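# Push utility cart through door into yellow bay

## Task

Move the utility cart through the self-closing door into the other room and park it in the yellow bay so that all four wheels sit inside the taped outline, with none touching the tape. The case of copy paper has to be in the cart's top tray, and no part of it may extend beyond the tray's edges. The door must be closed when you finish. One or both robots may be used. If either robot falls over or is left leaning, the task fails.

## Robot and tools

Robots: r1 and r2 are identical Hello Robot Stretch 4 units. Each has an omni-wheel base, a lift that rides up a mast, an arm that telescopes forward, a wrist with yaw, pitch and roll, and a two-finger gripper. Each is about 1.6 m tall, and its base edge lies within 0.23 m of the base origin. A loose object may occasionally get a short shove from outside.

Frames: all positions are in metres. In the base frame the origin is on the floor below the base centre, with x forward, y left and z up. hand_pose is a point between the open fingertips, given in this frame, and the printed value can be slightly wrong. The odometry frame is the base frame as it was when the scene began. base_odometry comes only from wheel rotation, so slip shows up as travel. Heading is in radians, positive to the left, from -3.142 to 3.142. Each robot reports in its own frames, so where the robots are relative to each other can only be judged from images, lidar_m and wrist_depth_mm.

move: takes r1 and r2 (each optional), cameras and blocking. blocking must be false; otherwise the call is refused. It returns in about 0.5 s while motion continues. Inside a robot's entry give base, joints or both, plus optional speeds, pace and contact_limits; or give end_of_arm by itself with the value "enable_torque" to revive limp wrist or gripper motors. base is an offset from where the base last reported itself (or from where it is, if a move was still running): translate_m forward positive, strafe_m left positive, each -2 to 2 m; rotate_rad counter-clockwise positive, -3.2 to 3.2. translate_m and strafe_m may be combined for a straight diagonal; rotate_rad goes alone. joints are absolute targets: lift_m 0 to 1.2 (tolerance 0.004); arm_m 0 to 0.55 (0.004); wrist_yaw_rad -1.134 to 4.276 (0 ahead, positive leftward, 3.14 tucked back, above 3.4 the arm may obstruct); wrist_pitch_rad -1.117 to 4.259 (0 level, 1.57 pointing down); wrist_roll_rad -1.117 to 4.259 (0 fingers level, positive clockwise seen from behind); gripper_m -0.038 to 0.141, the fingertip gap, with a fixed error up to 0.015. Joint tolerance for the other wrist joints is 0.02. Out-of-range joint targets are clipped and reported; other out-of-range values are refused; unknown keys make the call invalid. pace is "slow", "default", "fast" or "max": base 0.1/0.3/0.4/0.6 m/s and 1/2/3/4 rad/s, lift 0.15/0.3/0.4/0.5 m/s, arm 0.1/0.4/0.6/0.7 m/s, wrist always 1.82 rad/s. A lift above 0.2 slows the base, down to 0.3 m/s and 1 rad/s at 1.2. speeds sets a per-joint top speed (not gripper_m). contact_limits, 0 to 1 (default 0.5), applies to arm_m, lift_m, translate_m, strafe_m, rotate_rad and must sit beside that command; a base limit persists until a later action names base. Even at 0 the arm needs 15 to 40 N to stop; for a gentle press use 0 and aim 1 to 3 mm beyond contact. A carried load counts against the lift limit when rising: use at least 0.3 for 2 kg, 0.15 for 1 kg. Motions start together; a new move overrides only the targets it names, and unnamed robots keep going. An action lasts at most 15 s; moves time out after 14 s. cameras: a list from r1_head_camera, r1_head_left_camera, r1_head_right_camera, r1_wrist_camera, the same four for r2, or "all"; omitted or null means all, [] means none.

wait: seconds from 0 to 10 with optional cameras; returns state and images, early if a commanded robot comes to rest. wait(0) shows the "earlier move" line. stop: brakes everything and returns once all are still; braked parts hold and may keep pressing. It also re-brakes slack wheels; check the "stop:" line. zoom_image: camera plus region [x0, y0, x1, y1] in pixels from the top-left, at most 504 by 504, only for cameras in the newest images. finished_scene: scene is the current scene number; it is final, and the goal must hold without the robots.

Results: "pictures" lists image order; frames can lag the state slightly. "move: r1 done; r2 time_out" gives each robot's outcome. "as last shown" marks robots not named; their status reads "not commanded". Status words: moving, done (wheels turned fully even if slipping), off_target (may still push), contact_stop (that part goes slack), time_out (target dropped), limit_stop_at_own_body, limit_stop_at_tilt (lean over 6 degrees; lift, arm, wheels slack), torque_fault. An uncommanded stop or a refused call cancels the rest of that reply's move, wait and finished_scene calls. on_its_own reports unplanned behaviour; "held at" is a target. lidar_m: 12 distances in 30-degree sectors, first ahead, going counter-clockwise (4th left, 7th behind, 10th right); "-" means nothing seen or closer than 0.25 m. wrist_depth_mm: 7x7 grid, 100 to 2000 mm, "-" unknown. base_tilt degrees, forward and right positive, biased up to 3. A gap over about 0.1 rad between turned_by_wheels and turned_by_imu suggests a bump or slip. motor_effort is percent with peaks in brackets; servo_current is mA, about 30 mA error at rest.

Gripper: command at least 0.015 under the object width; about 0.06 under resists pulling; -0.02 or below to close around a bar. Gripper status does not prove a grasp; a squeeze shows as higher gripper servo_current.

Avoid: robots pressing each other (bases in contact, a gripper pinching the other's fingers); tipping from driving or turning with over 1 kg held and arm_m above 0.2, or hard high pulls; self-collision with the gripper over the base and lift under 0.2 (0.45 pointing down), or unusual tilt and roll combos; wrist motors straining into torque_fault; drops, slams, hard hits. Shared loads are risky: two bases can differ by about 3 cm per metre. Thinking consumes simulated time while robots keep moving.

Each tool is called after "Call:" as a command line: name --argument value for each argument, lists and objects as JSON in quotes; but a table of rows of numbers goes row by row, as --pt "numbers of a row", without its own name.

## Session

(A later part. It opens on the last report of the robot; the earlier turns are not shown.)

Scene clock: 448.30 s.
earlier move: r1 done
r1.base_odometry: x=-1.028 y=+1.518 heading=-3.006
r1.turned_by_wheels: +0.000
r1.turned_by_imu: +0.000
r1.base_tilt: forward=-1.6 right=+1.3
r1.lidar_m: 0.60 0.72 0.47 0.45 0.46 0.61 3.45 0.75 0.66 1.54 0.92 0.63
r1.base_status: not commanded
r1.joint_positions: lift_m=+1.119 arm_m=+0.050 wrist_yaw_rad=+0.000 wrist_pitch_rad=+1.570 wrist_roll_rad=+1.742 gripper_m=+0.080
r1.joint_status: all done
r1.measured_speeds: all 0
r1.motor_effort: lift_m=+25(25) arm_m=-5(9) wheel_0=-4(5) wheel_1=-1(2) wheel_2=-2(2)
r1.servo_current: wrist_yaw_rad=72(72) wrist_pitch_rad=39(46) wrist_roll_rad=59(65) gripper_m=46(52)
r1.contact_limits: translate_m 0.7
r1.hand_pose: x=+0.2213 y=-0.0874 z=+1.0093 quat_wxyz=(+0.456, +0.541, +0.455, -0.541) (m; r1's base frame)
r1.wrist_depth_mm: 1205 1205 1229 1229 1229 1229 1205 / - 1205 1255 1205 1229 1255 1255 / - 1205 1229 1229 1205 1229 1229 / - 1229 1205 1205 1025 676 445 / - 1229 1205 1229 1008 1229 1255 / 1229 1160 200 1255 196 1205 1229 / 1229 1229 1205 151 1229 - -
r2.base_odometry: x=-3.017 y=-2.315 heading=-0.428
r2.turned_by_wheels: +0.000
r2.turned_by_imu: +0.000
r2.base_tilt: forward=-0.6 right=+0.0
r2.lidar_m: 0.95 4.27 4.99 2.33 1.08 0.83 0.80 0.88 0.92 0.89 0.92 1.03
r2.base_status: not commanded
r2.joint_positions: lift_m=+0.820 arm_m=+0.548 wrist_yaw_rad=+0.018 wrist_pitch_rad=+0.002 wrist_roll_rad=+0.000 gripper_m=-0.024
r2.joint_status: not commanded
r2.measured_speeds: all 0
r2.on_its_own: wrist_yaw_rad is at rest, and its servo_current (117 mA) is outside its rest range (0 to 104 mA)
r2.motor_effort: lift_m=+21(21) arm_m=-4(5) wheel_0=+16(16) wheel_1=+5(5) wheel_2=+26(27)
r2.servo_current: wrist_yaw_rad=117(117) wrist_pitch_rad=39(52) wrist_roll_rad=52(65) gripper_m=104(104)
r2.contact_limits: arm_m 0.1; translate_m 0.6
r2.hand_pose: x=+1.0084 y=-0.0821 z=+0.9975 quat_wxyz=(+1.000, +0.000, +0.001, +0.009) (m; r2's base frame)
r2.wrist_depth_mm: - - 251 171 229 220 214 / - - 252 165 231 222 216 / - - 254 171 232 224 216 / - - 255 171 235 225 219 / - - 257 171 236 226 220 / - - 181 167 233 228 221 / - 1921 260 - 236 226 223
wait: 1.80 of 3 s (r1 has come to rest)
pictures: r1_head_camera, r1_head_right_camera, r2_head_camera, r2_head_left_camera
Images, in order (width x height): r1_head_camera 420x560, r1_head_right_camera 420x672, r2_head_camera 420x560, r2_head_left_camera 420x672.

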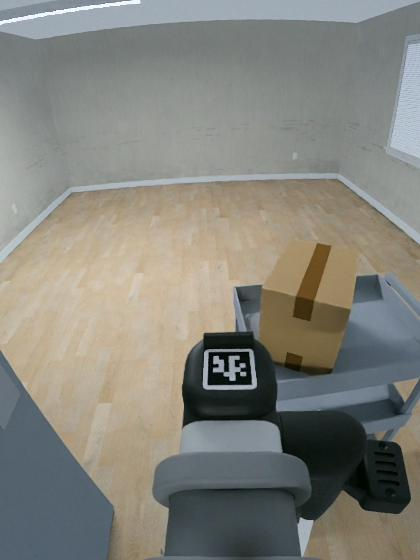

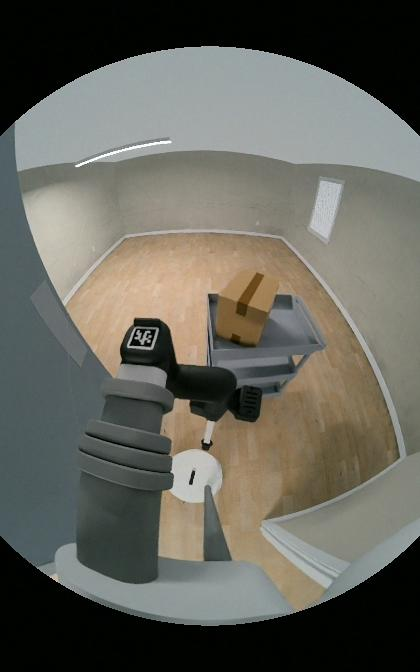

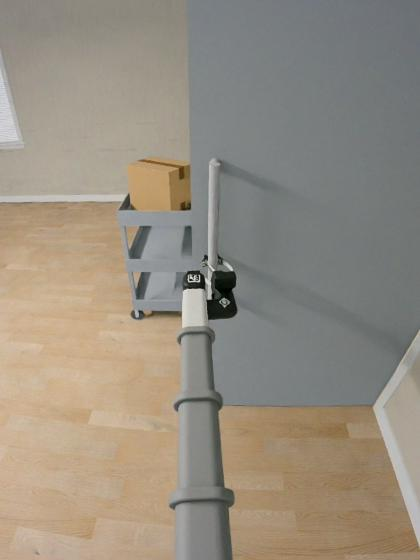

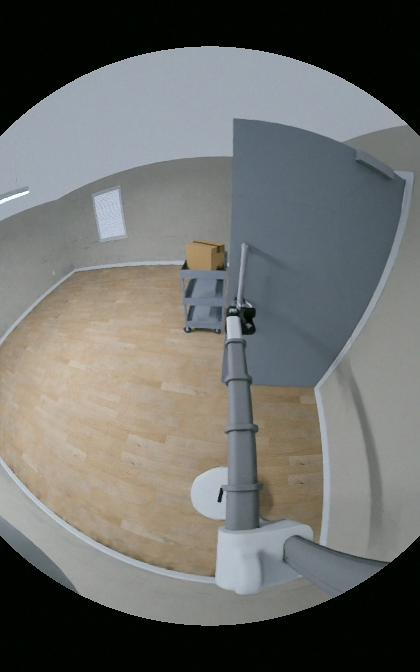

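Call:
move --blocking false --r1 '{"base":{"strafe_m":-1.12},"joints":{"wrist_pitch_rad":0,"wrist_roll_rad":1.57}}' --cameras '[]'

Call:
wait --seconds 7 --cameras '[]'

Call:
move --blocking false --r1 '{"base":{"rotate_rad":1.57},"joints":{"lift_m":0.9}}' --cameras '[]'

Call:
wait --seconds 5 --cameras '["r1_head_camera","r1_head_left_camera"]'

Scene clock: 464.40 s.
move: r1 moving
r1.base_odometry: x=-1.033 y=+1.553 heading=-3.006
r1.turned_by_wheels: +0.000
r1.turned_by_imu: +0.000
r1.base_tilt: forward=-1.6 right=+1.2
r1.lidar_m: 0.58 3.64 0.51 0.46 0.51 0.67 3.43 0.69 0.64 1.51 0.95 0.61
r1.base_status: strafe_m moving
r1.joint_positions: lift_m=+1.119 arm_m=+0.050 wrist_yaw_rad=+0.000 wrist_pitch_rad=+0.991 wrist_roll_rad=+1.572 gripper_m=+0.080
r1.joint_status: wrist_pitch_rad moving; wrist_roll_rad moving
r1.measured_speeds: translate_m=+0.000 strafe_m=-0.140 rotate_rad=+0.002 lift_m=+0.000 arm_m=+0.000 wrist_yaw_rad=+0.000 wrist_pitch_rad=-1.803 wrist_roll_rad=-0.002
r1.motor_effort: lift_m=+25(25) arm_m=-5(5) wheel_0=+10(11) wheel_1=-8(9) wheel_2=+0(1)
r1.servo_current: wrist_yaw_rad=52(65) wrist_pitch_rad=104(124) wrist_roll_rad=26(78) gripper_m=39(46)
r1.hand_pose: x=+0.3790 y=-0.0875 z=+1.0565 quat_wxyz=(+0.622, +0.623, +0.336, -0.337) (m; r1's base frame)
r1.wrist_depth_mm: - 661 574 1182 1255 1138 1025 / 433 654 569 - 1229 1118 1025 / 397 480 559 - 1205 1118 1042 / 418 504 569 - 1205 1118 1025 / 445 544 569 1430 1229 1118 891 / - 1983 198 1430 195 1118 1042 / - 1921 1661 150 1255 1098 1042
r2.base_odometry: x=-3.017 y=-2.315 heading=-0.428
r2.turned_by_wheels: +0.000
r2.turned_by_imu: +0.000
r2.base_tilt: forward=-0.7 right=+0.0
r2.lidar_m: 0.94 4.24 5.00 2.30 1.06 0.84 0.81 0.88 0.90 0.88 0.96 1.03
r2.base_status: not commanded
r2.joint_positions: lift_m=+0.820 arm_m=+0.548 wrist_yaw_rad=+0.018 wrist_pitch_rad=+0.002 wrist_roll_rad=+0.000 gripper_m=-0.024
r2.joint_status: not commanded
r2.measured_speeds: all 0
r2.motor_effort: lift_m=+21(21) arm_m=-4(4) wheel_0=+15(16) wheel_1=+4(5) wheel_2=+26(27)
r2.servo_current: wrist_yaw_rad=111(111) wrist_pitch_rad=46(46) wrist_roll_rad=46(52) gripper_m=98(104)
r2.contact_limits: arm_m 0.1; translate_m 0.6
r2.hand_pose: x=+1.0084 y=-0.0821 z=+0.9975 quat_wxyz=(+1.000, +0.000, +0.001, +0.009) (m; r2's base frame)
r2.wrist_depth_mm: - - 251 172 229 221 214 / - - 251 164 230 223 216 / - - 254 171 233 224 217 / - - 255 170 234 226 218 / - - 256 171 236 225 220 / - - 182 167 231 228 220 / - 1983 260 - 236 226 223
pictures: none
No camera images: "cameras" was empty.

Scene clock: 468.97 s.
earlier move: r1 done
r1.base_odometry: x=-1.180 y=+2.627 heading=-3.006
r1.turned_by_wheels: +0.000
r1.turned_by_imu: -0.007
r1.base_tilt: forward=-1.6 right=+1.3
r1.lidar_m: 3.90 0.75 0.91 1.55 0.56 0.38 0.36 0.39 0.55 1.25 1.27 1.71
r1.base_status: done
r1.joint_positions: lift_m=+1.120 arm_m=+0.050 wrist_yaw_rad=+0.000 wrist_pitch_rad=+0.007 wrist_roll_rad=+1.572 gripper_m=+0.080
r1.joint_status: all done
r1.measured_speeds: all 0
r1.motor_effort: lift_m=+24(25) arm_m=-5(5) wheel_0=+2(12) wheel_1=+1(11) wheel_2=+0(2)
r1.servo_current: wrist_yaw_rad=46(65) wrist_pitch_rad=46(150) wrist_roll_rad=52(78) gripper_m=39(52)
r1.hand_pose: x=+0.5094 y=-0.0875 z=+1.2957 quat_wxyz=(+0.707, +0.708, +0.002, -0.003) (m; r1's base frame)
r1.wrist_depth_mm: - - - - - - 1756 / - - - - - - 1808 / - - - - - - 1808 / - - - - - - 1863 / - - - - - - 1921 / - - 198 - 196 - 1921 / - - - 150 - - 1921
r2.base_odometry: x=-3.017 y=-2.315 heading=-0.428
r2.turned_by_wheels: +0.000
r2.turned_by_imu: +0.001
r2.base_tilt: forward=-0.6 right=+0.1
r2.lidar_m: 0.93 4.23 5.01 2.34 1.04 0.83 0.82 0.86 0.88 0.87 0.96 1.04
r2.base_status: not commanded
r2.joint_positions: lift_m=+0.820 arm_m=+0.548 wrist_yaw_rad=+0.018 wrist_pitch_rad=+0.002 wrist_roll_rad=+0.000 gripper_m=-0.024
r2.joint_status: not commanded
r2.measured_speeds: all 0
r2.motor_effort: lift_m=+21(21) arm_m=-4(4) wheel_0=+16(16) wheel_1=+4(5) wheel_2=+26(27)
r2.servo_current: wrist_yaw_rad=104(117) wrist_pitch_rad=46(46) wrist_roll_rad=52(59) gripper_m=91(111)
r2.contact_limits: arm_m 0.1; translate_m 0.6
r2.hand_pose: x=+1.0084 y=-0.0821 z=+0.9975 quat_wxyz=(+1.000, +0.000, +0.001, +0.009) (m; r2's base frame)
r2.wrist_depth_mm: - - 251 172 229 220 215 / - - 251 165 232 223 216 / - - 254 171 233 225 217 / - - 255 171 234 226 219 / - - 256 171 236 227 221 / - - 182 167 232 227 220 / - 1863 259 - 236 225 223
wait: 4.57 of 7 s (r1 has come to rest)
pictures: none
No camera images: "cameras" was empty.

Scene clock: 469.47 s.
move: r1 moving
r1.base_odometry: x=-1.180 y=+2.627 heading=-2.849
r1.turned_by_wheels: +0.156
r1.turned_by_imu: +0.157
r1.base_tilt: forward=-1.6 right=+1.3
r1.lidar_m: 0.94 0.75 1.05 1.54 0.51 0.39 0.37 0.42 0.64 1.25 1.35 1.95
r1.base_status: rotate_rad moving
r1.joint_positions: lift_m=+1.083 arm_m=+0.050 wrist_yaw_rad=+0.000 wrist_pitch_rad=+0.007 wrist_roll_rad=+1.572 gripper_m=+0.080
r1.joint_status: lift_m moving
r1.measured_speeds: translate_m=+0.000 strafe_m=+0.000 rotate_rad=+0.607 lift_m=-0.146 arm_m=+0.000 wrist_yaw_rad=+0.000 wrist_pitch_rad=+0.000 wrist_roll_rad=+0.000
r1.motor_effort: lift_m=+11(21) arm_m=-5(5) wheel_0=-7(8) wheel_1=-5(7) wheel_2=-6(7)
r1.servo_current: wrist_yaw_rad=52(59) wrist_pitch_rad=52(52) wrist_roll_rad=39(65) gripper_m=39(46)
r1.hand_pose: x=+0.5094 y=-0.0875 z=+1.2589 quat_wxyz=(+0.707, +0.708, +0.002, -0.002) (m; r1's base frame)
r1.wrist_depth_mm: - - - - - - 1756 / - - - - - - 1756 / - - - - - - 1808 / - - - - - - 1756 / - - - - - - 1808 / - - 199 - 196 - 1808 / - - - 150 - - 1921
r2: as last shown
r2.turned_by_imu: +0.000
r2.lidar_m: 0.95 4.22 4.99 2.31 1.06 0.83 0.81 0.88 0.91 0.88 0.96 1.01
r2.motor_effort: lift_m=+21(21) arm_m=-4(4) wheel_0=+16(16) wheel_1=+4(4) wheel_2=+26(27)
r2.servo_current: wrist_yaw_rad=91(124) wrist_pitch_rad=39(46) wrist_roll_rad=59(59) gripper_m=98(98)
r2.contact_limits: arm_m 0.1; translate_m 0.6
r2.wrist_depth_mm: - - 250 171 230 220 214 / - - 252 165 232 222 215 / - - 255 171 233 224 217 / - - 254 171 234 226 217 / - - 257 171 236 226 220 / - - 182 167 234 228 221 / - 1921 260 - 236 226 223
pictures: none
No camera images: "cameras" was empty.

Scene clock: 471.53 s.
earlier move: r1 done
r1.base_odometry: x=-1.180 y=+2.627 heading=-1.436
r1.turned_by_wheels: +1.413
r1.turned_by_imu: +1.421
r1.base_tilt: forward=-1.6 right=+1.3
r1.lidar_m: 1.55 0.58 0.41 0.37 0.39 0.51 1.23 1.28 1.73 3.89 0.76 0.87
r1.base_status: done
r1.joint_positions: lift_m=+0.901 arm_m=+0.050 wrist_yaw_rad=+0.000 wrist_pitch_rad=+0.007 wrist_roll_rad=+1.572 gripper_m=+0.080
r1.joint_status: all done
r1.measured_speeds: all 0
r1.motor_effort: lift_m=+12(21) arm_m=-5(5) wheel_0=-2(9) wheel_1=-1(7) wheel_2=-1(7)
r1.servo_current: wrist_yaw_rad=39(65) wrist_pitch_rad=46(59) wrist_roll_rad=39(65) gripper_m=46(52)
r1.hand_pose: x=+0.5094 y=-0.0875 z=+1.0768 quat_wxyz=(+0.707, +0.708, +0.002, -0.002) (m; r1's base frame)
r1.wrist_depth_mm: - - - - - - 1499 / - - - - - - 1430 / - - - - - - 1336 / - - - - - - 1336 / - - - - - - - / - - 193 - 188 - - / - 148 - 138 - - -
r2.base_odometry: x=-3.017 y=-2.315 heading=-0.428
r2.turned_by_wheels: +0.000
r2.turned_by_imu: +0.000
r2.base_tilt: forward=-0.6 right=+0.1
r2.lidar_m: 0.96 4.24 5.00 2.31 1.05 0.82 0.81 0.89 0.90 0.87 0.96 1.05
r2.base_status: not commanded
r2.joint_positions: lift_m=+0.820 arm_m=+0.548 wrist_yaw_rad=+0.018 wrist_pitch_rad=+0.002 wrist_roll_rad=+0.000 gripper_m=-0.024
r2.joint_status: not commanded
r2.measured_speeds: all 0
r2.on_its_own: wrist_yaw_rad is at rest, and its servo_current (111 mA) is outside its rest range (0 to 104 mA)
r2.motor_effort: lift_m=+21(21) arm_m=-4(4) wheel_0=+15(16) wheel_1=+4(5) wheel_2=+26(27)
r2.servo_current: wrist_yaw_rad=111(124) wrist_pitch_rad=39(46) wrist_roll_rad=52(59) gripper_m=98(104)
r2.contact_limits: arm_m 0.1; translate_m 0.6
r2.hand_pose: x=+1.0084 y=-0.0821 z=+0.9975 quat_wxyz=(+1.000, +0.000, +0.001, +0.009) (m; r2's base frame)
r2.wrist_depth_mm: - - 251 171 229 221 215 / - - 253 164 232 222 215 / - - 254 171 232 224 217 / - - 255 171 234 226 219 / - - 256 171 236 225 220 / - - 182 167 234 227 220 / - 1921 260 - 236 226 223
wait: 2.07 of 5 s (r1 has come to rest)
pictures: r1_head_camera, r1_head_left_camera
Images, in order (width x height): r1_head_camera 420x560, r1_head_left_camera 420x672.

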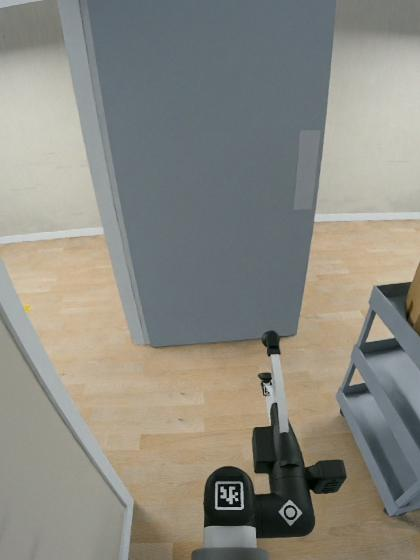

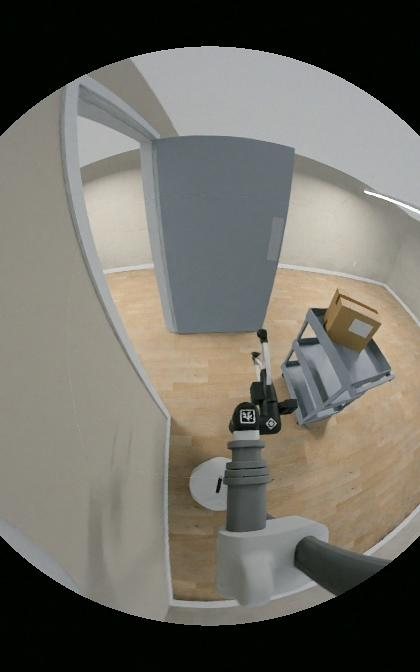

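Call:
move --blocking false --r1 '{"base":{"strafe_m":-0.75,"translate_m":-0.25}}' --cameras '[]'

Call:
wait --seconds 6 --cameras '["r1_head_camera","r1_head_left_camera","r1_wrist_camera"]'

Scene clock: 480.67 s.
move: r1 moving
r1.base_odometry: x=-1.211 y=+2.633 heading=-1.436
r1.turned_by_wheels: +0.000
r1.turned_by_imu: +0.000
r1.base_tilt: forward=-1.6 right=+1.2
r1.lidar_m: 1.57 0.66 0.42 0.38 0.41 0.55 1.23 1.26 1.66 3.87 0.74 0.84
r1.base_status: translate_m moving; strafe_m moving
r1.joint_positions: lift_m=+0.901 arm_m=+0.050 wrist_yaw_rad=+0.000 wrist_pitch_rad=+0.007 wrist_roll_rad=+1.572 gripper_m=+0.080
r1.joint_status: not commanded
r1.measured_speeds: translate_m=-0.039 strafe_m=-0.118 rotate_rad=+0.000 lift_m=+0.000 arm_m=+0.000 wrist_yaw_rad=+0.000 wrist_pitch_rad=+0.000 wrist_roll_rad=+0.000
r1.motor_effort: lift_m=+12(13) arm_m=-5(5) wheel_0=+10(10) wheel_1=-11(11) wheel_2=+4(5)
r1.servo_current: wrist_yaw_rad=52(78) wrist_pitch_rad=46(52) wrist_roll_rad=52(65) gripper_m=39(46)
r1.hand_pose: x=+0.5094 y=-0.0875 z=+1.0768 quat_wxyz=(+0.707, +0.708, +0.002, -0.002) (m; r1's base frame)
r1.wrist_depth_mm: - - - - - - 1537 / - - - - - - 1464 / - - 1336 1336 - - 1336 / - - - - - - 1336 / - - - - - - - / - - 193 - 188 - - / - 148 - 138 - - -
r2.base_odometry: x=-3.017 y=-2.315 heading=-0.428
r2.turned_by_wheels: +0.000
r2.turned_by_imu: +0.000
r2.base_tilt: forward=-0.6 right=+0.0
r2.lidar_m: 0.98 4.24 5.00 2.32 1.07 0.82 0.82 0.86 0.89 0.87 0.95 1.04
r2.base_status: not commanded
r2.joint_positions: lift_m=+0.820 arm_m=+0.548 wrist_yaw_rad=+0.018 wrist_pitch_rad=+0.002 wrist_roll_rad=+0.000 gripper_m=-0.024
r2.joint_status: not commanded
r2.measured_speeds: all 0
r2.motor_effort: lift_m=+21(21) arm_m=-4(4) wheel_0=+15(16) wheel_1=+4(5) wheel_2=+26(27)
r2.servo_current: wrist_yaw_rad=98(111) wrist_pitch_rad=39(46) wrist_roll_rad=46(52) gripper_m=98(104)
r2.contact_limits: arm_m 0.1; translate_m 0.6
r2.hand_pose: x=+1.0084 y=-0.0821 z=+0.9975 quat_wxyz=(+1.000, +0.000, +0.001, +0.009) (m; r2's base frame)
r2.wrist_depth_mm: - - 251 171 229 221 214 / - - 252 165 231 223 216 / - - 254 171 232 225 216 / - - 254 171 234 226 218 / - - 257 171 236 227 220 / - - 182 167 234 227 221 / - 1921 260 - 236 227 222
pictures: none
No camera images: "cameras" was empty.

Scene clock: 484.27 s.
earlier move: r1 done
r1.base_odometry: x=-1.957 y=+2.774 heading=-1.436
r1.turned_by_wheels: +0.000
r1.turned_by_imu: -0.005
r1.base_tilt: forward=-1.6 right=+1.3
r1.lidar_m: 0.62 1.90 1.18 1.08 1.12 1.01 0.93 0.97 1.29 2.86 4.80 0.67
r1.base_status: done
r1.joint_positions: lift_m=+0.900 arm_m=+0.050 wrist_yaw_rad=+0.000 wrist_pitch_rad=+0.007 wrist_roll_rad=+1.572 gripper_m=+0.080
r1.joint_status: not commanded
r1.measured_speeds: all 0
r1.motor_effort: lift_m=+13(13) arm_m=-5(5) wheel_0=+3(10) wheel_1=+0(11) wheel_2=+2(5)
r1.servo_current: wrist_yaw_rad=46(78) wrist_pitch_rad=46(59) wrist_roll_rad=46(72) gripper_m=46(52)
r1.hand_pose: x=+0.5094 y=-0.0875 z=+1.0768 quat_wxyz=(+0.707, +0.708, +0.002, -0.002) (m; r1's base frame)
r1.wrist_depth_mm: - - - - - 466 477 / - - - - - 413 1397 / - - - - 820 392 - / - - - 683 683 615 - / - - - 732 715 621 427 / - - 199 778 196 580 364 / - 148 - 139 - 355 410
r2.base_odometry: x=-3.017 y=-2.315 heading=-0.428
r2.turned_by_wheels: +0.000
r2.turned_by_imu: +0.001
r2.base_tilt: forward=-0.7 right=+0.0
r2.lidar_m: 0.96 4.23 4.98 2.29 1.04 0.83 0.81 0.90 0.89 0.88 0.95 1.05
r2.base_status: not commanded
r2.joint_positions: lift_m=+0.820 arm_m=+0.548 wrist_yaw_rad=+0.018 wrist_pitch_rad=+0.002 wrist_roll_rad=+0.000 gripper_m=-0.024
r2.joint_status: not commanded
r2.measured_speeds: all 0
r2.motor_effort: lift_m=+21(21) arm_m=-4(4) wheel_0=+15(16) wheel_1=+5(5) wheel_2=+26(27)
r2.servo_current: wrist_yaw_rad=91(117) wrist_pitch_rad=46(46) wrist_roll_rad=46(65) gripper_m=104(104)
r2.contact_limits: arm_m 0.1; translate_m 0.6
r2.hand_pose: x=+1.0084 y=-0.0821 z=+0.9975 quat_wxyz=(+1.000, +0.000, +0.001, +0.009) (m; r2's base frame)
r2.wrist_depth_mm: - - 251 172 229 221 214 / - - 251 165 231 222 216 / - - 253 172 234 225 216 / - - 255 171 235 226 218 / - - 257 171 235 226 220 / - - 182 167 233 227 220 / - 1921 259 - 236 227 222
wait: 3.60 of 6 s (r1 has come to rest)
pictures: r1_head_camera, r1_head_left_camera, r1_wrist_camera
Images, in order (width x height): r1_head_camera 420x560, r1_head_left_camera 420x672, r1_wrist_camera 616x392.

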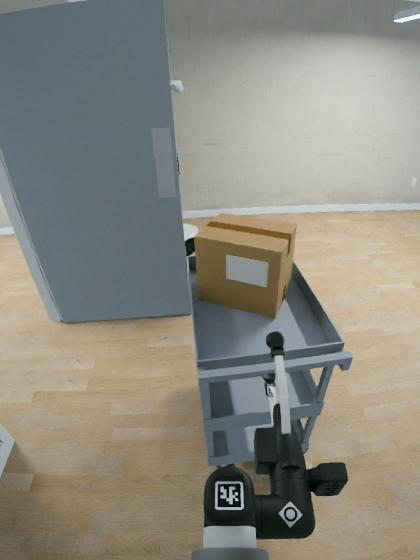

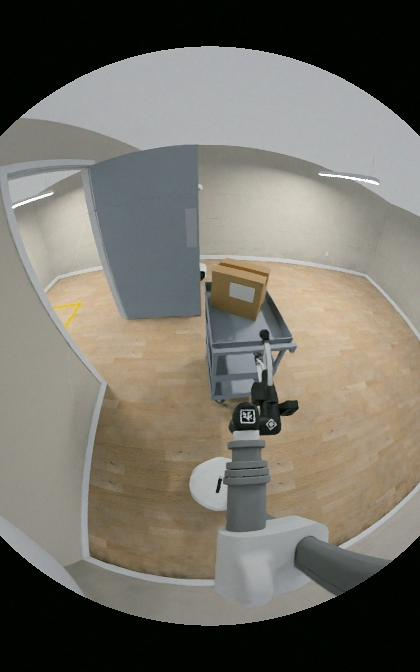

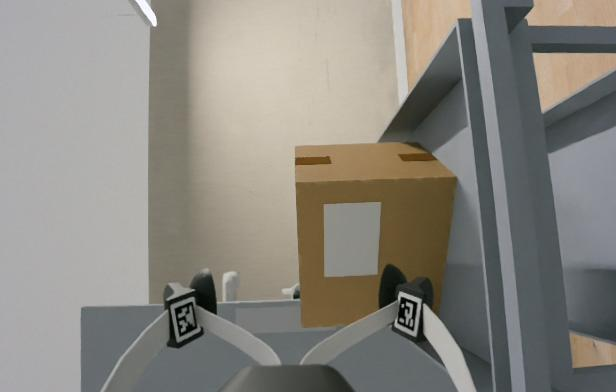

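Call:
move --blocking false --r1 '{"joints":{"lift_m":0.71,"gripper_m":0.1}}' --cameras '[]'

Call:
wait --seconds 3 --cameras '["r1_head_camera","r1_wrist_camera"]'

Scene clock: 493.27 s.
move: r1 moving
r1.base_odometry: x=-1.957 y=+2.774 heading=-1.436
r1.turned_by_wheels: +0.000
r1.turned_by_imu: +0.000
r1.base_tilt: forward=-1.6 right=+1.2
r1.lidar_m: 0.61 1.90 1.16 1.09 1.13 1.01 0.94 0.95 1.26 2.84 4.76 0.66
r1.base_status: not commanded
r1.joint_positions: lift_m=+0.863 arm_m=+0.050 wrist_yaw_rad=+0.000 wrist_pitch_rad=+0.007 wrist_roll_rad=+1.572 gripper_m=+0.095
r1.joint_status: lift_m moving; gripper_m moving
r1.measured_speeds: translate_m=+0.000 strafe_m=+0.000 rotate_rad=+0.000 lift_m=-0.146 arm_m=+0.000 wrist_yaw_rad=+0.000 wrist_pitch_rad=+0.000 wrist_roll_rad=+0.000
r1.motor_effort: lift_m=+11(14) arm_m=-5(5) wheel_0=+3(3) wheel_1=+0(0) wheel_2=+2(2)
r1.servo_current: wrist_yaw_rad=59(72) wrist_pitch_rad=46(52) wrist_roll_rad=59(59) gripper_m=46(72)
r1.hand_pose: x=+0.5094 y=-0.0875 z=+1.0389 quat_wxyz=(+0.707, +0.708, +0.002, -0.002) (m; r1's base frame)
r1.wrist_depth_mm: - - - - - 466 496 / - - - - - 402 1464 / - - - - 809 407 - / - - - 683 691 433 - / - - - 707 707 424 - / - - 215 759 197 362 - / - 142 - 140 - 353 1366
r2: as last shown
r2.turned_by_imu: +0.000
r2.lidar_m: 0.94 4.23 4.99 2.33 1.08 0.82 0.82 0.87 0.91 0.87 0.95 1.02
r2.motor_effort: lift_m=+21(21) arm_m=-4(5) wheel_0=+15(16) wheel_1=+4(5) wheel_2=+26(26)
r2.servo_current: wrist_yaw_rad=104(111) wrist_pitch_rad=39(46) wrist_roll_rad=46(59) gripper_m=98(98)
r2.contact_limits: arm_m 0.1; translate_m 0.6
r2.wrist_depth_mm: - - 251 172 230 221 214 / - - 252 164 231 222 216 / - - 254 171 234 224 216 / - - 255 171 235 226 219 / - - 257 171 236 226 220 / - - 182 167 233 227 221 / - 1983 260 - 236 226 222
pictures: none
No camera images: "cameras" was empty.

Scene clock: 494.63 s.
earlier move: r1 done
r1.base_odometry: x=-1.957 y=+2.774 heading=-1.436
r1.turned_by_wheels: +0.000
r1.turned_by_imu: +0.000
r1.base_tilt: forward=-1.6 right=+1.3
r1.lidar_m: 0.61 1.92 1.18 1.10 1.13 0.99 0.94 0.97 1.28 2.86 4.78 0.69
r1.base_status: not commanded
r1.joint_positions: lift_m=+0.711 arm_m=+0.050 wrist_yaw_rad=+0.000 wrist_pitch_rad=+0.007 wrist_roll_rad=+1.572 gripper_m=+0.100
r1.joint_status: all done
r1.measured_speeds: all 0
r1.motor_effort: lift_m=+13(14) arm_m=-5(5) wheel_0=+3(4) wheel_1=+0(0) wheel_2=+2(2)
r1.servo_current: wrist_yaw_rad=52(72) wrist_pitch_rad=46(59) wrist_roll_rad=46(59) gripper_m=52(72)
r1.hand_pose: x=+0.5094 y=-0.0875 z=+0.8868 quat_wxyz=(+0.707, +0.708, +0.002, -0.002) (m; r1's base frame)
r1.wrist_depth_mm: - - - - 484 484 488 / - - - - - 1921 - / - - - 759 - - - / - - 676 661 - - - / - - 699 699 424 - - / - - 215 732 193 - - / - 144 - 141 407 - -
r2.base_odometry: x=-3.017 y=-2.315 heading=-0.428
r2.turned_by_wheels: +0.000
r2.turned_by_imu: +0.000
r2.base_tilt: forward=-0.6 right=+0.0
r2.lidar_m: 0.95 4.24 5.01 2.33 1.05 0.83 0.81 0.91 0.91 0.88 0.97 1.01
r2.base_status: not commanded
r2.joint_positions: lift_m=+0.820 arm_m=+0.548 wrist_yaw_rad=+0.018 wrist_pitch_rad=+0.002 wrist_roll_rad=+0.000 gripper_m=-0.024
r2.joint_status: not commanded
r2.measured_speeds: all 0
r2.motor_effort: lift_m=+21(21) arm_m=-4(5) wheel_0=+15(16) wheel_1=+4(5) wheel_2=+26(27)
r2.servo_current: wrist_yaw_rad=98(117) wrist_pitch_rad=39(52) wrist_roll_rad=39(59) gripper_m=91(104)
r2.contact_limits: arm_m 0.1; translate_m 0.6
r2.hand_pose: x=+1.0084 y=-0.0821 z=+0.9975 quat_wxyz=(+1.000, +0.000, +0.001, +0.009) (m; r2's base frame)
r2.wrist_depth_mm: - - 251 172 229 220 215 / - - 252 164 231 223 216 / - - 254 171 233 224 216 / - - 255 171 235 227 219 / - - 257 171 237 227 220 / - - 182 167 233 226 220 / - 1983 260 - 236 224 222
wait: 1.37 of 3 s (r1 has come to rest)
pictures: r1_head_camera, r1_wrist_camera
Images, in order (width x height): r1_head_camera 420x560, r1_wrist_camera 616x392.

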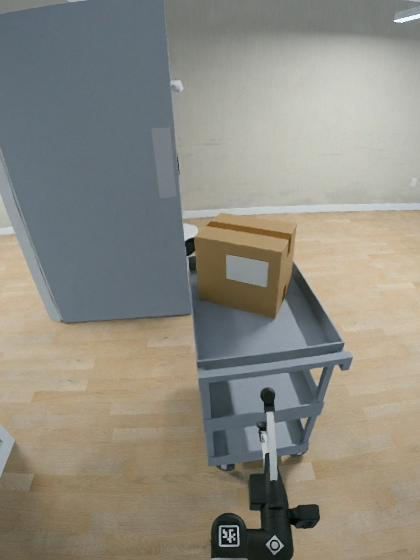

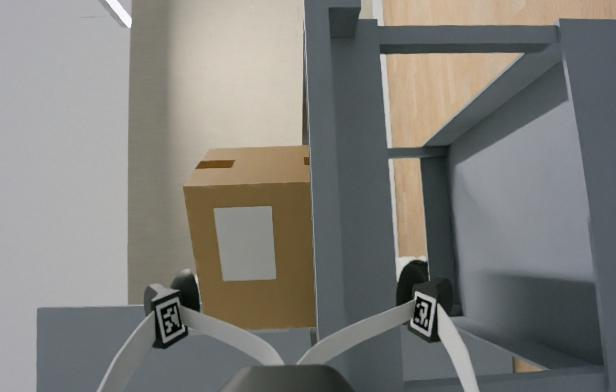

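Call:
move --blocking false --r1 '{"joints":{"lift_m":0.697,"arm_m":0.2},"contact_limits":{"arm_m":0.0},"pace":"slow"}' --cameras '[]'

Call:
wait --seconds 4 --cameras '["r1_head_camera","r1_wrist_camera"]'

Scene clock: 500.17 s.
move: r1 moving
r1.base_odometry: x=-1.957 y=+2.774 heading=-1.436
r1.turned_by_wheels: +0.000
r1.turned_by_imu: +0.000
r1.base_tilt: forward=-1.6 right=+1.3
r1.lidar_m: 0.59 1.93 1.18 1.10 1.12 1.02 0.93 0.96 1.26 2.88 4.77 0.66
r1.base_status: not commanded
r1.joint_positions: lift_m=+0.698 arm_m=+0.063 wrist_yaw_rad=+0.000 wrist_pitch_rad=+0.007 wrist_roll_rad=+1.572 gripper_m=+0.100
r1.joint_status: lift_m moving; arm_m moving
r1.measured_speeds: translate_m=+0.000 strafe_m=+0.000 rotate_rad=+0.000 lift_m=-0.005 arm_m=+0.049 wrist_yaw_rad=+0.000 wrist_pitch_rad=+0.000 wrist_roll_rad=+0.000
r1.motor_effort: lift_m=+12(13) arm_m=+5(7) wheel_0=+3(4) wheel_1=+0(0) wheel_2=+2(2)
r1.servo_current: wrist_yaw_rad=52(72) wrist_pitch_rad=46(52) wrist_roll_rad=59(65) gripper_m=39(46)
r1.contact_limits: arm_m 0
r1.hand_pose: x=+0.5218 y=-0.0875 z=+0.8738 quat_wxyz=(+0.707, +0.708, +0.002, -0.002) (m; r1's base frame)
r1.wrist_depth_mm: - - - - 477 484 466 / - - - - - 1863 - / - - - 831 - - - / - - 661 640 - - - / - - 691 676 418 - - / - - 216 715 193 - - / - 144 - 144 - - -
r2: as last shown
r2.lidar_m: 0.94 4.19 4.98 2.33 1.06 0.83 0.82 0.89 0.89 0.87 0.96 1.03
r2.motor_effort: lift_m=+21(21) arm_m=-4(4) wheel_0=+16(16) wheel_1=+4(4) wheel_2=+26(26)
r2.servo_current: wrist_yaw_rad=98(111) wrist_pitch_rad=39(46) wrist_roll_rad=26(52) gripper_m=98(104)
r2.contact_limits: arm_m 0.1; translate_m 0.6
r2.wrist_depth_mm: - - 251 172 230 221 214 / - - 252 164 232 223 216 / - - 253 171 234 224 217 / - - 255 172 235 225 219 / - - 257 171 236 226 220 / - - 182 167 233 227 220 / - 1983 260 - 236 225 222
pictures: none
No camera images: "cameras" was empty.

Scene clock: 502.47 s.
earlier move: r1 done
r1.base_odometry: x=-1.957 y=+2.774 heading=-1.436
r1.turned_by_wheels: +0.000
r1.turned_by_imu: +0.000
r1.base_tilt: forward=-1.6 right=+1.3
r1.lidar_m: 0.61 1.90 1.20 1.08 1.14 0.99 0.94 0.97 1.28 2.85 4.78 0.67
r1.base_status: not commanded
r1.joint_positions: lift_m=+0.698 arm_m=+0.200 wrist_yaw_rad=+0.000 wrist_pitch_rad=+0.006 wrist_roll_rad=+1.572 gripper_m=+0.100
r1.joint_status: all done
r1.measured_speeds: all 0
r1.motor_effort: lift_m=+12(15) arm_m=+5(7) wheel_0=+3(4) wheel_1=+0(1) wheel_2=+2(2)
r1.servo_current: wrist_yaw_rad=52(72) wrist_pitch_rad=46(59) wrist_roll_rad=52(72) gripper_m=46(52)
r1.contact_limits: arm_m 0
r1.hand_pose: x=+0.6591 y=-0.0875 z=+0.8739 quat_wxyz=(+0.707, +0.708, +0.002, -0.002) (m; r1's base frame)
r1.wrist_depth_mm: - - - - 303 1708 1281 / - - - - 298 1921 - / - - 676 597 289 - - / - - 517 508 283 - - / - - 549 544 277 - - / - - 574 574 189 - - / - 143 609 144 267 - -
r2.base_odometry: x=-3.017 y=-2.315 heading=-0.428
r2.turned_by_wheels: +0.000
r2.turned_by_imu: +0.000
r2.base_tilt: forward=-0.6 right=+0.1
r2.lidar_m: 0.95 4.23 4.98 2.30 1.07 0.83 0.79 0.90 0.89 0.86 0.96 1.04
r2.base_status: not commanded
r2.joint_positions: lift_m=+0.820 arm_m=+0.548 wrist_yaw_rad=+0.018 wrist_pitch_rad=+0.002 wrist_roll_rad=+0.000 gripper_m=-0.024
r2.joint_status: not commanded
r2.measured_speeds: all 0
r2.on_its_own: wrist_yaw_rad is at rest, and its servo_current (111 mA) is outside its rest range (0 to 104 mA)
r2.motor_effort: lift_m=+21(21) arm_m=-4(4) wheel_0=+15(16) wheel_1=+4(5) wheel_2=+26(27)
r2.servo_current: wrist_yaw_rad=111(117) wrist_pitch_rad=39(46) wrist_roll_rad=46(59) gripper_m=91(104)
r2.contact_limits: arm_m 0.1; translate_m 0.6
r2.hand_pose: x=+1.0084 y=-0.0821 z=+0.9975 quat_wxyz=(+1.000, +0.000, +0.001, +0.009) (m; r2's base frame)
r2.wrist_depth_mm: - - 251 172 230 220 214 / - - 252 165 232 223 216 / - - 253 171 233 225 218 / - - 255 171 235 225 218 / - - 258 171 236 227 220 / - - 182 167 233 227 220 / - 1983 260 - 236 227 222
wait: 2.30 of 4 s (r1 has come to rest)
pictures: r1_head_camera, r1_wrist_camera
Images, in order (width x height): r1_head_camera 420x560, r1_wrist_camera 616x392.

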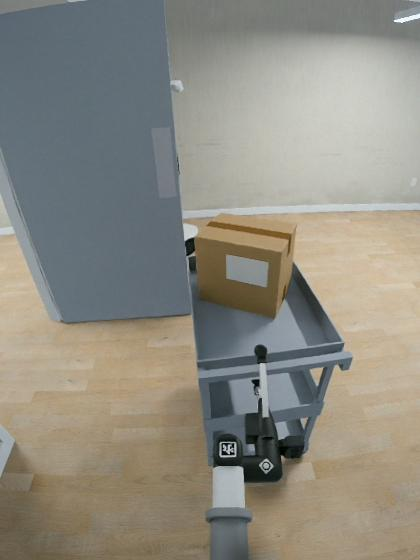

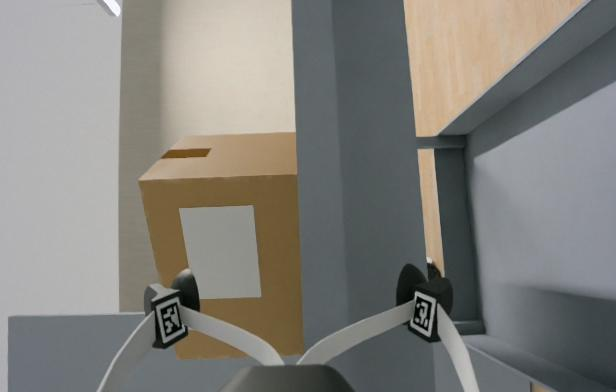

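Call:
move --blocking false --r1 '{"joints":{"lift_m":0.685,"arm_m":0.29},"contact_limits":{"arm_m":0.0},"pace":"slow"}' --cameras '[]'

Call:
wait --seconds 3 --cameras '["r1_head_camera","r1_wrist_camera"]'

Call:
zoom_image --camera "r1_head_camera" --region '[180, 300, 370, 470]'

Scene clock: 509.40 s.
move: r1 moving
r1.base_odometry: x=-1.957 y=+2.774 heading=-1.436
r1.turned_by_wheels: +0.000
r1.turned_by_imu: +0.000
r1.base_tilt: forward=-1.6 right=+1.3
r1.lidar_m: 0.62 1.92 1.15 1.09 1.11 1.02 0.92 0.97 1.28 2.85 4.77 0.68
r1.base_status: not commanded
r1.joint_positions: lift_m=+0.686 arm_m=+0.213 wrist_yaw_rad=+0.000 wrist_pitch_rad=+0.006 wrist_roll_rad=+1.572 gripper_m=+0.100
r1.joint_status: lift_m moving; arm_m moving
r1.measured_speeds: translate_m=+0.000 strafe_m=+0.000 rotate_rad=+0.000 lift_m=-0.002 arm_m=+0.049 wrist_yaw_rad=+0.000 wrist_pitch_rad=+0.000 wrist_roll_rad=+0.000
r1.motor_effort: lift_m=+12(14) arm_m=+6(7) wheel_0=+3(4) wheel_1=+0(1) wheel_2=+2(2)
r1.servo_current: wrist_yaw_rad=39(65) wrist_pitch_rad=46(52) wrist_roll_rad=46(59) gripper_m=39(46)
r1.contact_limits: arm_m 0
r1.hand_pose: x=+0.6718 y=-0.0875 z=+0.8619 quat_wxyz=(+0.707, +0.708, +0.002, -0.002) (m; r1's base frame)
r1.wrist_depth_mm: - - - - 293 1756 - / - - - - 286 1808 - / - - 668 216 279 - - / - 517 508 212 272 - - / - - 535 208 266 - - / - - 554 204 198 - - / - 144 609 144 256 - -
r2.base_odometry: x=-3.017 y=-2.315 heading=-0.428
r2.turned_by_wheels: +0.000
r2.turned_by_imu: +0.000
r2.base_tilt: forward=-0.7 right=+0.1
r2.lidar_m: 0.94 4.24 5.00 2.32 1.07 0.83 0.81 0.88 0.90 0.87 0.95 1.04
r2.base_status: not commanded
r2.joint_positions: lift_m=+0.820 arm_m=+0.548 wrist_yaw_rad=+0.018 wrist_pitch_rad=+0.002 wrist_roll_rad=+0.000 gripper_m=-0.024
r2.joint_status: not commanded
r2.measured_speeds: all 0
r2.motor_effort: lift_m=+21(21) arm_m=-4(4) wheel_0=+15(16) wheel_1=+4(5) wheel_2=+26(26)
r2.servo_current: wrist_yaw_rad=111(117) wrist_pitch_rad=46(46) wrist_roll_rad=46(59) gripper_m=91(104)
r2.contact_limits: arm_m 0.1; translate_m 0.6
r2.hand_pose: x=+1.0084 y=-0.0821 z=+0.9975 quat_wxyz=(+1.000, +0.000, +0.001, +0.009) (m; r2's base frame)
r2.wrist_depth_mm: - - 251 171 229 220 214 / - - 252 165 231 222 216 / - - 254 171 233 225 216 / - - 255 171 234 226 219 / - - 257 171 236 227 219 / - - 182 167 233 227 221 / - 1983 259 - 236 226 221
pictures: none
No camera images: "cameras" was empty.

Scene clock: 510.23 s.
earlier move: r1 contact_stop
r1.base_odometry: x=-1.957 y=+2.774 heading=-1.436
r1.turned_by_wheels: +0.000
r1.turned_by_imu: +0.000
r1.base_tilt: forward=-1.6 right=+1.2
r1.lidar_m: 0.60 1.89 1.17 1.09 1.12 1.04 0.94 0.97 1.29 2.85 4.78 0.70
r1.base_status: not commanded
r1.joint_positions: lift_m=+0.686 arm_m=+0.244 wrist_yaw_rad=-0.001 wrist_pitch_rad=+0.006 wrist_roll_rad=+1.572 gripper_m=+0.100
r1.joint_status: arm_m contact_stop (moved +0.044 of +0.090); the others done
r1.measured_speeds: all 0
r1.on_its_own: arm_m is slack since a contact_stop (your +0.290 is given up)
r1.motor_effort: lift_m=+12(14) arm_m=+0(12) wheel_0=+3(4) wheel_1=+0(1) wheel_2=-1(3)
r1.servo_current: wrist_yaw_rad=59(72) wrist_pitch_rad=52(52) wrist_roll_rad=52(59) gripper_m=46(46)
r1.contact_limits: arm_m 0
r1.hand_pose: x=+0.7029 y=-0.0877 z=+0.8619 quat_wxyz=(+0.707, +0.708, +0.002, -0.003) (m; r1's base frame)
r1.wrist_depth_mm: - - - - 274 1708 1255 / - - - 260 265 1921 - / - - - 259 257 - - / - 521 484 251 252 - - / - - 508 243 246 - - / - - 525 183 198 - - / - 145 574 144 234 - -
r2.base_odometry: x=-3.017 y=-2.315 heading=-0.428
r2.turned_by_wheels: +0.000
r2.turned_by_imu: +0.000
r2.base_tilt: forward=-0.6 right=+0.0
r2.lidar_m: 0.95 4.22 4.96 2.32 1.07 0.82 0.81 0.90 0.89 0.88 0.97 1.04
r2.base_status: not commanded
r2.joint_positions: lift_m=+0.820 arm_m=+0.548 wrist_yaw_rad=+0.018 wrist_pitch_rad=+0.002 wrist_roll_rad=+0.000 gripper_m=-0.024
r2.joint_status: not commanded
r2.measured_speeds: all 0
r2.motor_effort: lift_m=+21(21) arm_m=-4(4) wheel_0=+15(16) wheel_1=+4(5) wheel_2=+26(27)
r2.servo_current: wrist_yaw_rad=98(117) wrist_pitch_rad=39(46) wrist_roll_rad=52(59) gripper_m=98(104)
r2.contact_limits: arm_m 0.1; translate_m 0.6
r2.hand_pose: x=+1.0084 y=-0.0821 z=+0.9975 quat_wxyz=(+1.000, +0.000, +0.001, +0.009) (m; r2's base frame)
r2.wrist_depth_mm: - - 249 172 229 221 216 / - - 251 165 231 222 216 / - - 254 171 233 224 216 / - - 256 171 234 226 219 / - - 256 171 236 226 220 / - - 182 167 233 227 220 / - 1921 260 - 236 225 222
wait: 0.83 of 3 s (r1 has come to rest)
pictures: r1_head_camera, r1_wrist_camera
Images, in order (width x height): r1_head_camera 420x560, r1_wrist_camera 616x392.

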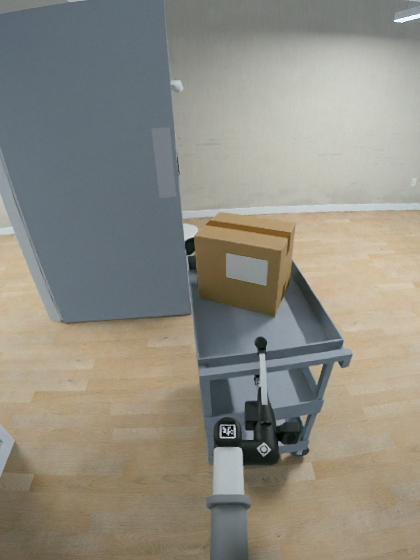

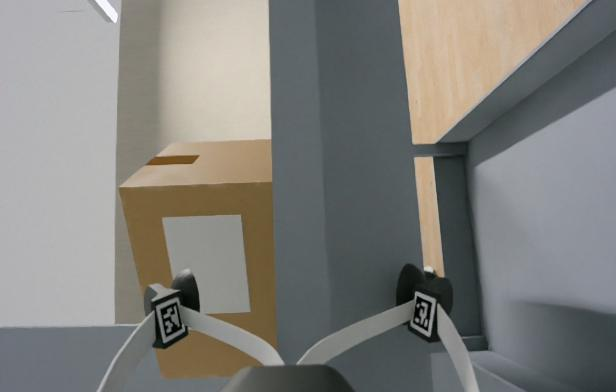

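Scaled by 2.653 from the camera's 420x560 image, which has a finer 600x800 frame.

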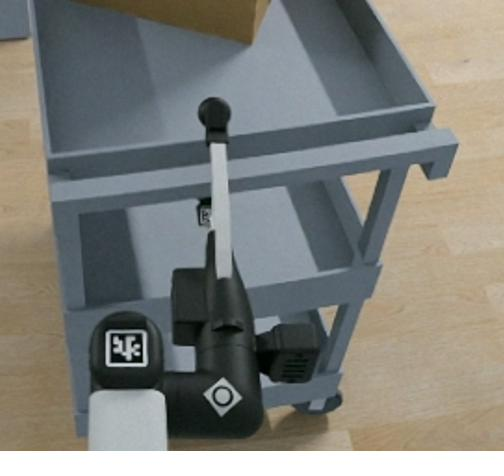

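Call:
move --blocking false --r1 '{"joints":{"arm_m":0.19,"gripper_m":0.13}}' --cameras '[]'

Call:
wait --seconds 1.5 --cameras '[]'

Call:
move --blocking false --r1 '{"joints":{"lift_m":0.645}}' --cameras '[]'

Call:
wait --seconds 1.5 --cameras '["r1_wrist_camera"]'

Call:
zoom_image --camera "r1_wrist_camera" --region '[200, 0, 500, 390]'

Scene clock: 532.77 s.
move: r1 moving
r1.base_odometry: x=-1.957 y=+2.774 heading=-1.436
r1.turned_by_wheels: +0.000
r1.turned_by_imu: +0.000
r1.base_tilt: forward=-1.6 right=+1.3
r1.lidar_m: 0.63 1.92 1.16 1.08 1.12 1.03 0.91 0.94 1.29 2.83 4.78 0.68
r1.base_status: not commanded
r1.joint_positions: lift_m=+0.686 arm_m=+0.201 wrist_yaw_rad=-0.001 wrist_pitch_rad=+0.006 wrist_roll_rad=+1.572 gripper_m=+0.115
r1.joint_status: arm_m moving; gripper_m moving
r1.measured_speeds: translate_m=+0.000 strafe_m=+0.000 rotate_rad=+0.000 lift_m=+0.000 arm_m=-0.098 wrist_yaw_rad=+0.000 wrist_pitch_rad=+0.000 wrist_roll_rad=+0.000
r1.motor_effort: lift_m=+12(12) arm_m=-3(7) wheel_0=+3(3) wheel_1=+1(1) wheel_2=-1(1)
r1.servo_current: wrist_yaw_rad=52(52) wrist_pitch_rad=52(52) wrist_roll_rad=59(59) gripper_m=85(85)
r1.hand_pose: x=+0.6598 y=-0.0877 z=+0.8619 quat_wxyz=(+0.707, +0.708, +0.002, -0.003) (m; r1's base frame)
r1.wrist_depth_mm: - - - - - 1708 - / - - - - 301 1808 - / - - 654 230 291 - - / - - 521 225 285 - - / - - 554 222 278 - - / - 213 580 216 196 - - / - 153 - 136 271 - -
r2: as last shown
r2.base_tilt: forward=-0.7 right=+0.0
r2.lidar_m: 0.95 4.23 4.99 2.31 1.07 0.83 0.81 0.88 0.91 0.87 0.93 1.04
r2.motor_effort: lift_m=+21(21) arm_m=-4(5) wheel_0=+15(16) wheel_1=+4(5) wheel_2=+26(26)
r2.servo_current: wrist_yaw_rad=98(111) wrist_pitch_rad=46(52) wrist_roll_rad=52(52) gripper_m=104(104)
r2.contact_limits: arm_m 0.1; translate_m 0.6
r2.wrist_depth_mm: - - 250 171 230 220 215 / - - 251 164 230 222 216 / - - 254 171 233 224 217 / - - 254 171 235 225 218 / - - 257 171 236 226 220 / - - 182 167 232 227 220 / - 1921 259 - 236 227 223
pictures: none
No camera images: "cameras" was empty.

Scene clock: 533.50 s.
earlier move: r1 done
r1.base_odometry: x=-1.957 y=+2.774 heading=-1.436
r1.turned_by_wheels: +0.000
r1.turned_by_imu: +0.000
r1.base_tilt: forward=-1.6 right=+1.3
r1.lidar_m: 0.62 1.91 1.16 1.10 1.12 0.97 0.94 0.96 1.28 2.87 4.77 0.68
r1.base_status: not commanded
r1.joint_positions: lift_m=+0.686 arm_m=+0.190 wrist_yaw_rad=-0.001 wrist_pitch_rad=+0.006 wrist_roll_rad=+1.572 gripper_m=+0.130
r1.joint_status: all done
r1.measured_speeds: all 0
r1.motor_effort: lift_m=+12(12) arm_m=-5(7) wheel_0=+4(4) wheel_1=+1(1) wheel_2=-1(1)
r1.servo_current: wrist_yaw_rad=46(59) wrist_pitch_rad=39(59) wrist_roll_rad=46(59) gripper_m=46(85)
r1.hand_pose: x=+0.6493 y=-0.0877 z=+0.8619 quat_wxyz=(+0.707, +0.708, +0.002, -0.003) (m; r1's base frame)
r1.wrist_depth_mm: - - - - 359 1708 1255 / - - - - - 1808 - / - - - 251 317 - - / - - 535 245 307 - - / - - 564 239 297 - - / - 206 585 234 193 196 - / - - 627 141 285 - -
r2.base_odometry: x=-3.017 y=-2.315 heading=-0.428
r2.turned_by_wheels: +0.000
r2.turned_by_imu: +0.000
r2.base_tilt: forward=-0.6 right=+0.0
r2.lidar_m: 0.94 4.24 5.01 2.33 1.06 0.80 0.80 0.89 0.92 0.88 0.95 1.04
r2.base_status: not commanded
r2.joint_positions: lift_m=+0.820 arm_m=+0.548 wrist_yaw_rad=+0.018 wrist_pitch_rad=+0.002 wrist_roll_rad=+0.000 gripper_m=-0.024
r2.joint_status: not commanded
r2.measured_speeds: all 0
r2.on_its_own: wrist_yaw_rad is at rest, and its servo_current (111 mA) is outside its rest range (0 to 104 mA)
r2.motor_effort: lift_m=+21(21) arm_m=-4(5) wheel_0=+15(16) wheel_1=+4(5) wheel_2=+26(26)
r2.servo_current: wrist_yaw_rad=111(117) wrist_pitch_rad=39(52) wrist_roll_rad=59(59) gripper_m=98(104)
r2.contact_limits: arm_m 0.1; translate_m 0.6
r2.hand_pose: x=+1.0084 y=-0.0821 z=+0.9975 quat_wxyz=(+1.000, +0.000, +0.001, +0.009) (m; r2's base frame)
r2.wrist_depth_mm: - - 251 172 229 222 215 / - - 252 165 231 223 216 / - - 255 171 233 224 217 / - - 255 171 235 226 218 / - - 257 171 236 226 221 / - - 182 167 233 227 221 / - 1983 259 - 236 227 222
wait: 0.73 of 1.5 s (r1 has come to rest)
pictures: none
No camera images: "cameras" was empty.

Scene clock: 534.00 s.
move: r1 moving
r1.base_odometry: x=-1.957 y=+2.774 heading=-1.436
r1.turned_by_wheels: +0.000
r1.turned_by_imu: +0.000
r1.base_tilt: forward=-1.6 right=+1.3
r1.lidar_m: 0.63 1.92 1.18 1.08 1.14 1.00 0.93 0.96 1.29 2.85 4.79 0.69
r1.base_status: not commanded
r1.joint_positions: lift_m=+0.653 arm_m=+0.190 wrist_yaw_rad=-0.001 wrist_pitch_rad=+0.006 wrist_roll_rad=+1.572 gripper_m=+0.130
r1.joint_status: lift_m moving
r1.measured_speeds: translate_m=+0.000 strafe_m=+0.000 rotate_rad=+0.000 lift_m=-0.073 arm_m=+0.000 wrist_yaw_rad=+0.000 wrist_pitch_rad=+0.000 wrist_roll_rad=+0.000
r1.motor_effort: lift_m=+13(13) arm_m=-4(5) wheel_0=+4(4) wheel_1=+0(1) wheel_2=-1(1)
r1.servo_current: wrist_yaw_rad=52(78) wrist_pitch_rad=46(52) wrist_roll_rad=46(65) gripper_m=39(52)
r1.hand_pose: x=+0.6493 y=-0.0877 z=+0.8296 quat_wxyz=(+0.707, +0.708, +0.002, -0.003) (m; r1's base frame)
r1.wrist_depth_mm: - - - 329 - 1576 - / - - - 324 - 1921 - / - - - 314 - - - / - 539 539 306 - - - / - 574 569 293 - - - / - 206 230 233 211 196 - / - - 627 141 - - -
r2.base_odometry: x=-3.017 y=-2.315 heading=-0.428
r2.turned_by_wheels: +0.000
r2.turned_by_imu: +0.000
r2.base_tilt: forward=-0.6 right=+0.1
r2.lidar_m: 0.95 4.24 5.00 2.36 1.05 0.83 0.79 0.87 0.91 0.87 0.97 1.05
r2.base_status: not commanded
r2.joint_positions: lift_m=+0.820 arm_m=+0.548 wrist_yaw_rad=+0.018 wrist_pitch_rad=+0.002 wrist_roll_rad=+0.000 gripper_m=-0.024
r2.joint_status: not commanded
r2.measured_speeds: all 0
r2.motor_effort: lift_m=+21(21) arm_m=-4(4) wheel_0=+15(16) wheel_1=+4(5) wheel_2=+26(27)
r2.servo_current: wrist_yaw_rad=111(111) wrist_pitch_rad=39(46) wrist_roll_rad=46(59) gripper_m=104(104)
r2.contact_limits: arm_m 0.1; translate_m 0.6
r2.hand_pose: x=+1.0084 y=-0.0821 z=+0.9975 quat_wxyz=(+1.000, +0.000, +0.001, +0.009) (m; r2's base frame)
r2.wrist_depth_mm: - - 251 172 230 221 214 / - - 252 164 232 223 216 / - - 254 171 232 224 217 / - - 255 170 234 226 219 / - - 257 171 236 226 220 / - - 182 167 234 227 221 / - 1983 260 - 236 227 221
pictures: none
No camera images: "cameras" was empty.

Scene clock: 534.50 s.
earlier move: r1 done
r1.base_odometry: x=-1.957 y=+2.774 heading=-1.436
r1.turned_by_wheels: +0.000
r1.turned_by_imu: +0.000
r1.base_tilt: forward=-1.6 right=+1.3
r1.lidar_m: 0.62 1.90 1.18 1.09 1.14 1.02 0.95 0.95 1.26 2.87 4.77 0.70
r1.base_status: not commanded
r1.joint_positions: lift_m=+0.645 arm_m=+0.190 wrist_yaw_rad=-0.001 wrist_pitch_rad=+0.006 wrist_roll_rad=+1.572 gripper_m=+0.130
r1.joint_status: all done
r1.measured_speeds: all 0
r1.motor_effort: lift_m=+13(14) arm_m=-4(5) wheel_0=+3(4) wheel_1=+1(1) wheel_2=-1(1)
r1.servo_current: wrist_yaw_rad=52(78) wrist_pitch_rad=52(52) wrist_roll_rad=65(65) gripper_m=46(52)
r1.hand_pose: x=+0.6493 y=-0.0877 z=+0.8219 quat_wxyz=(+0.707, +0.708, +0.002, -0.003) (m; r1's base frame)
r1.wrist_depth_mm: - - - 330 - 1618 - / - - - 320 - 1808 - / - - 707 310 - - - / - 549 539 306 - - - / - 564 554 297 - - - / - 206 185 - 210 196 - / - - 615 141 - - -
r2.base_odometry: x=-3.017 y=-2.315 heading=-0.428
r2.turned_by_wheels: +0.000
r2.turned_by_imu: +0.000
r2.base_tilt: forward=-0.6 right=+0.0
r2.lidar_m: 0.98 4.24 5.01 2.32 1.07 0.83 0.81 0.90 0.89 0.87 0.96 1.05
r2.base_status: not commanded
r2.joint_positions: lift_m=+0.820 arm_m=+0.548 wrist_yaw_rad=+0.018 wrist_pitch_rad=+0.002 wrist_roll_rad=+0.000 gripper_m=-0.024
r2.joint_status: not commanded
r2.measured_speeds: all 0
r2.on_its_own: wrist_yaw_rad is at rest, and its servo_current (111 mA) is outside its rest range (0 to 104 mA)
r2.motor_effort: lift_m=+21(21) arm_m=-4(4) wheel_0=+16(16) wheel_1=+4(5) wheel_2=+26(27)
r2.servo_current: wrist_yaw_rad=111(111) wrist_pitch_rad=39(46) wrist_roll_rad=46(59) gripper_m=104(104)
r2.contact_limits: arm_m 0.1; translate_m 0.6
r2.hand_pose: x=+1.0084 y=-0.0821 z=+0.9975 quat_wxyz=(+1.000, +0.000, +0.001, +0.009) (m; r2's base frame)
r2.wrist_depth_mm: - - 252 172 230 221 214 / - - 252 165 231 223 216 / - - 253 171 233 224 217 / - - 255 171 234 226 219 / - - 258 171 236 226 220 / - - 182 167 234 227 220 / - 1921 259 - 236 226 222
wait: 0.50 of 1.5 s (r1 has come to rest)
pictures: r1_wrist_camera
Images, in order (width x height): r1_wrist_camera 616x392.

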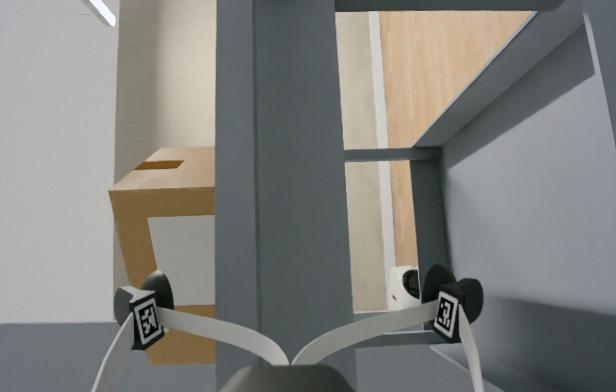

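Scaled by 1.292.

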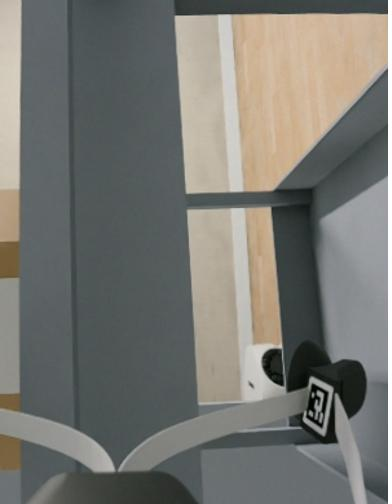

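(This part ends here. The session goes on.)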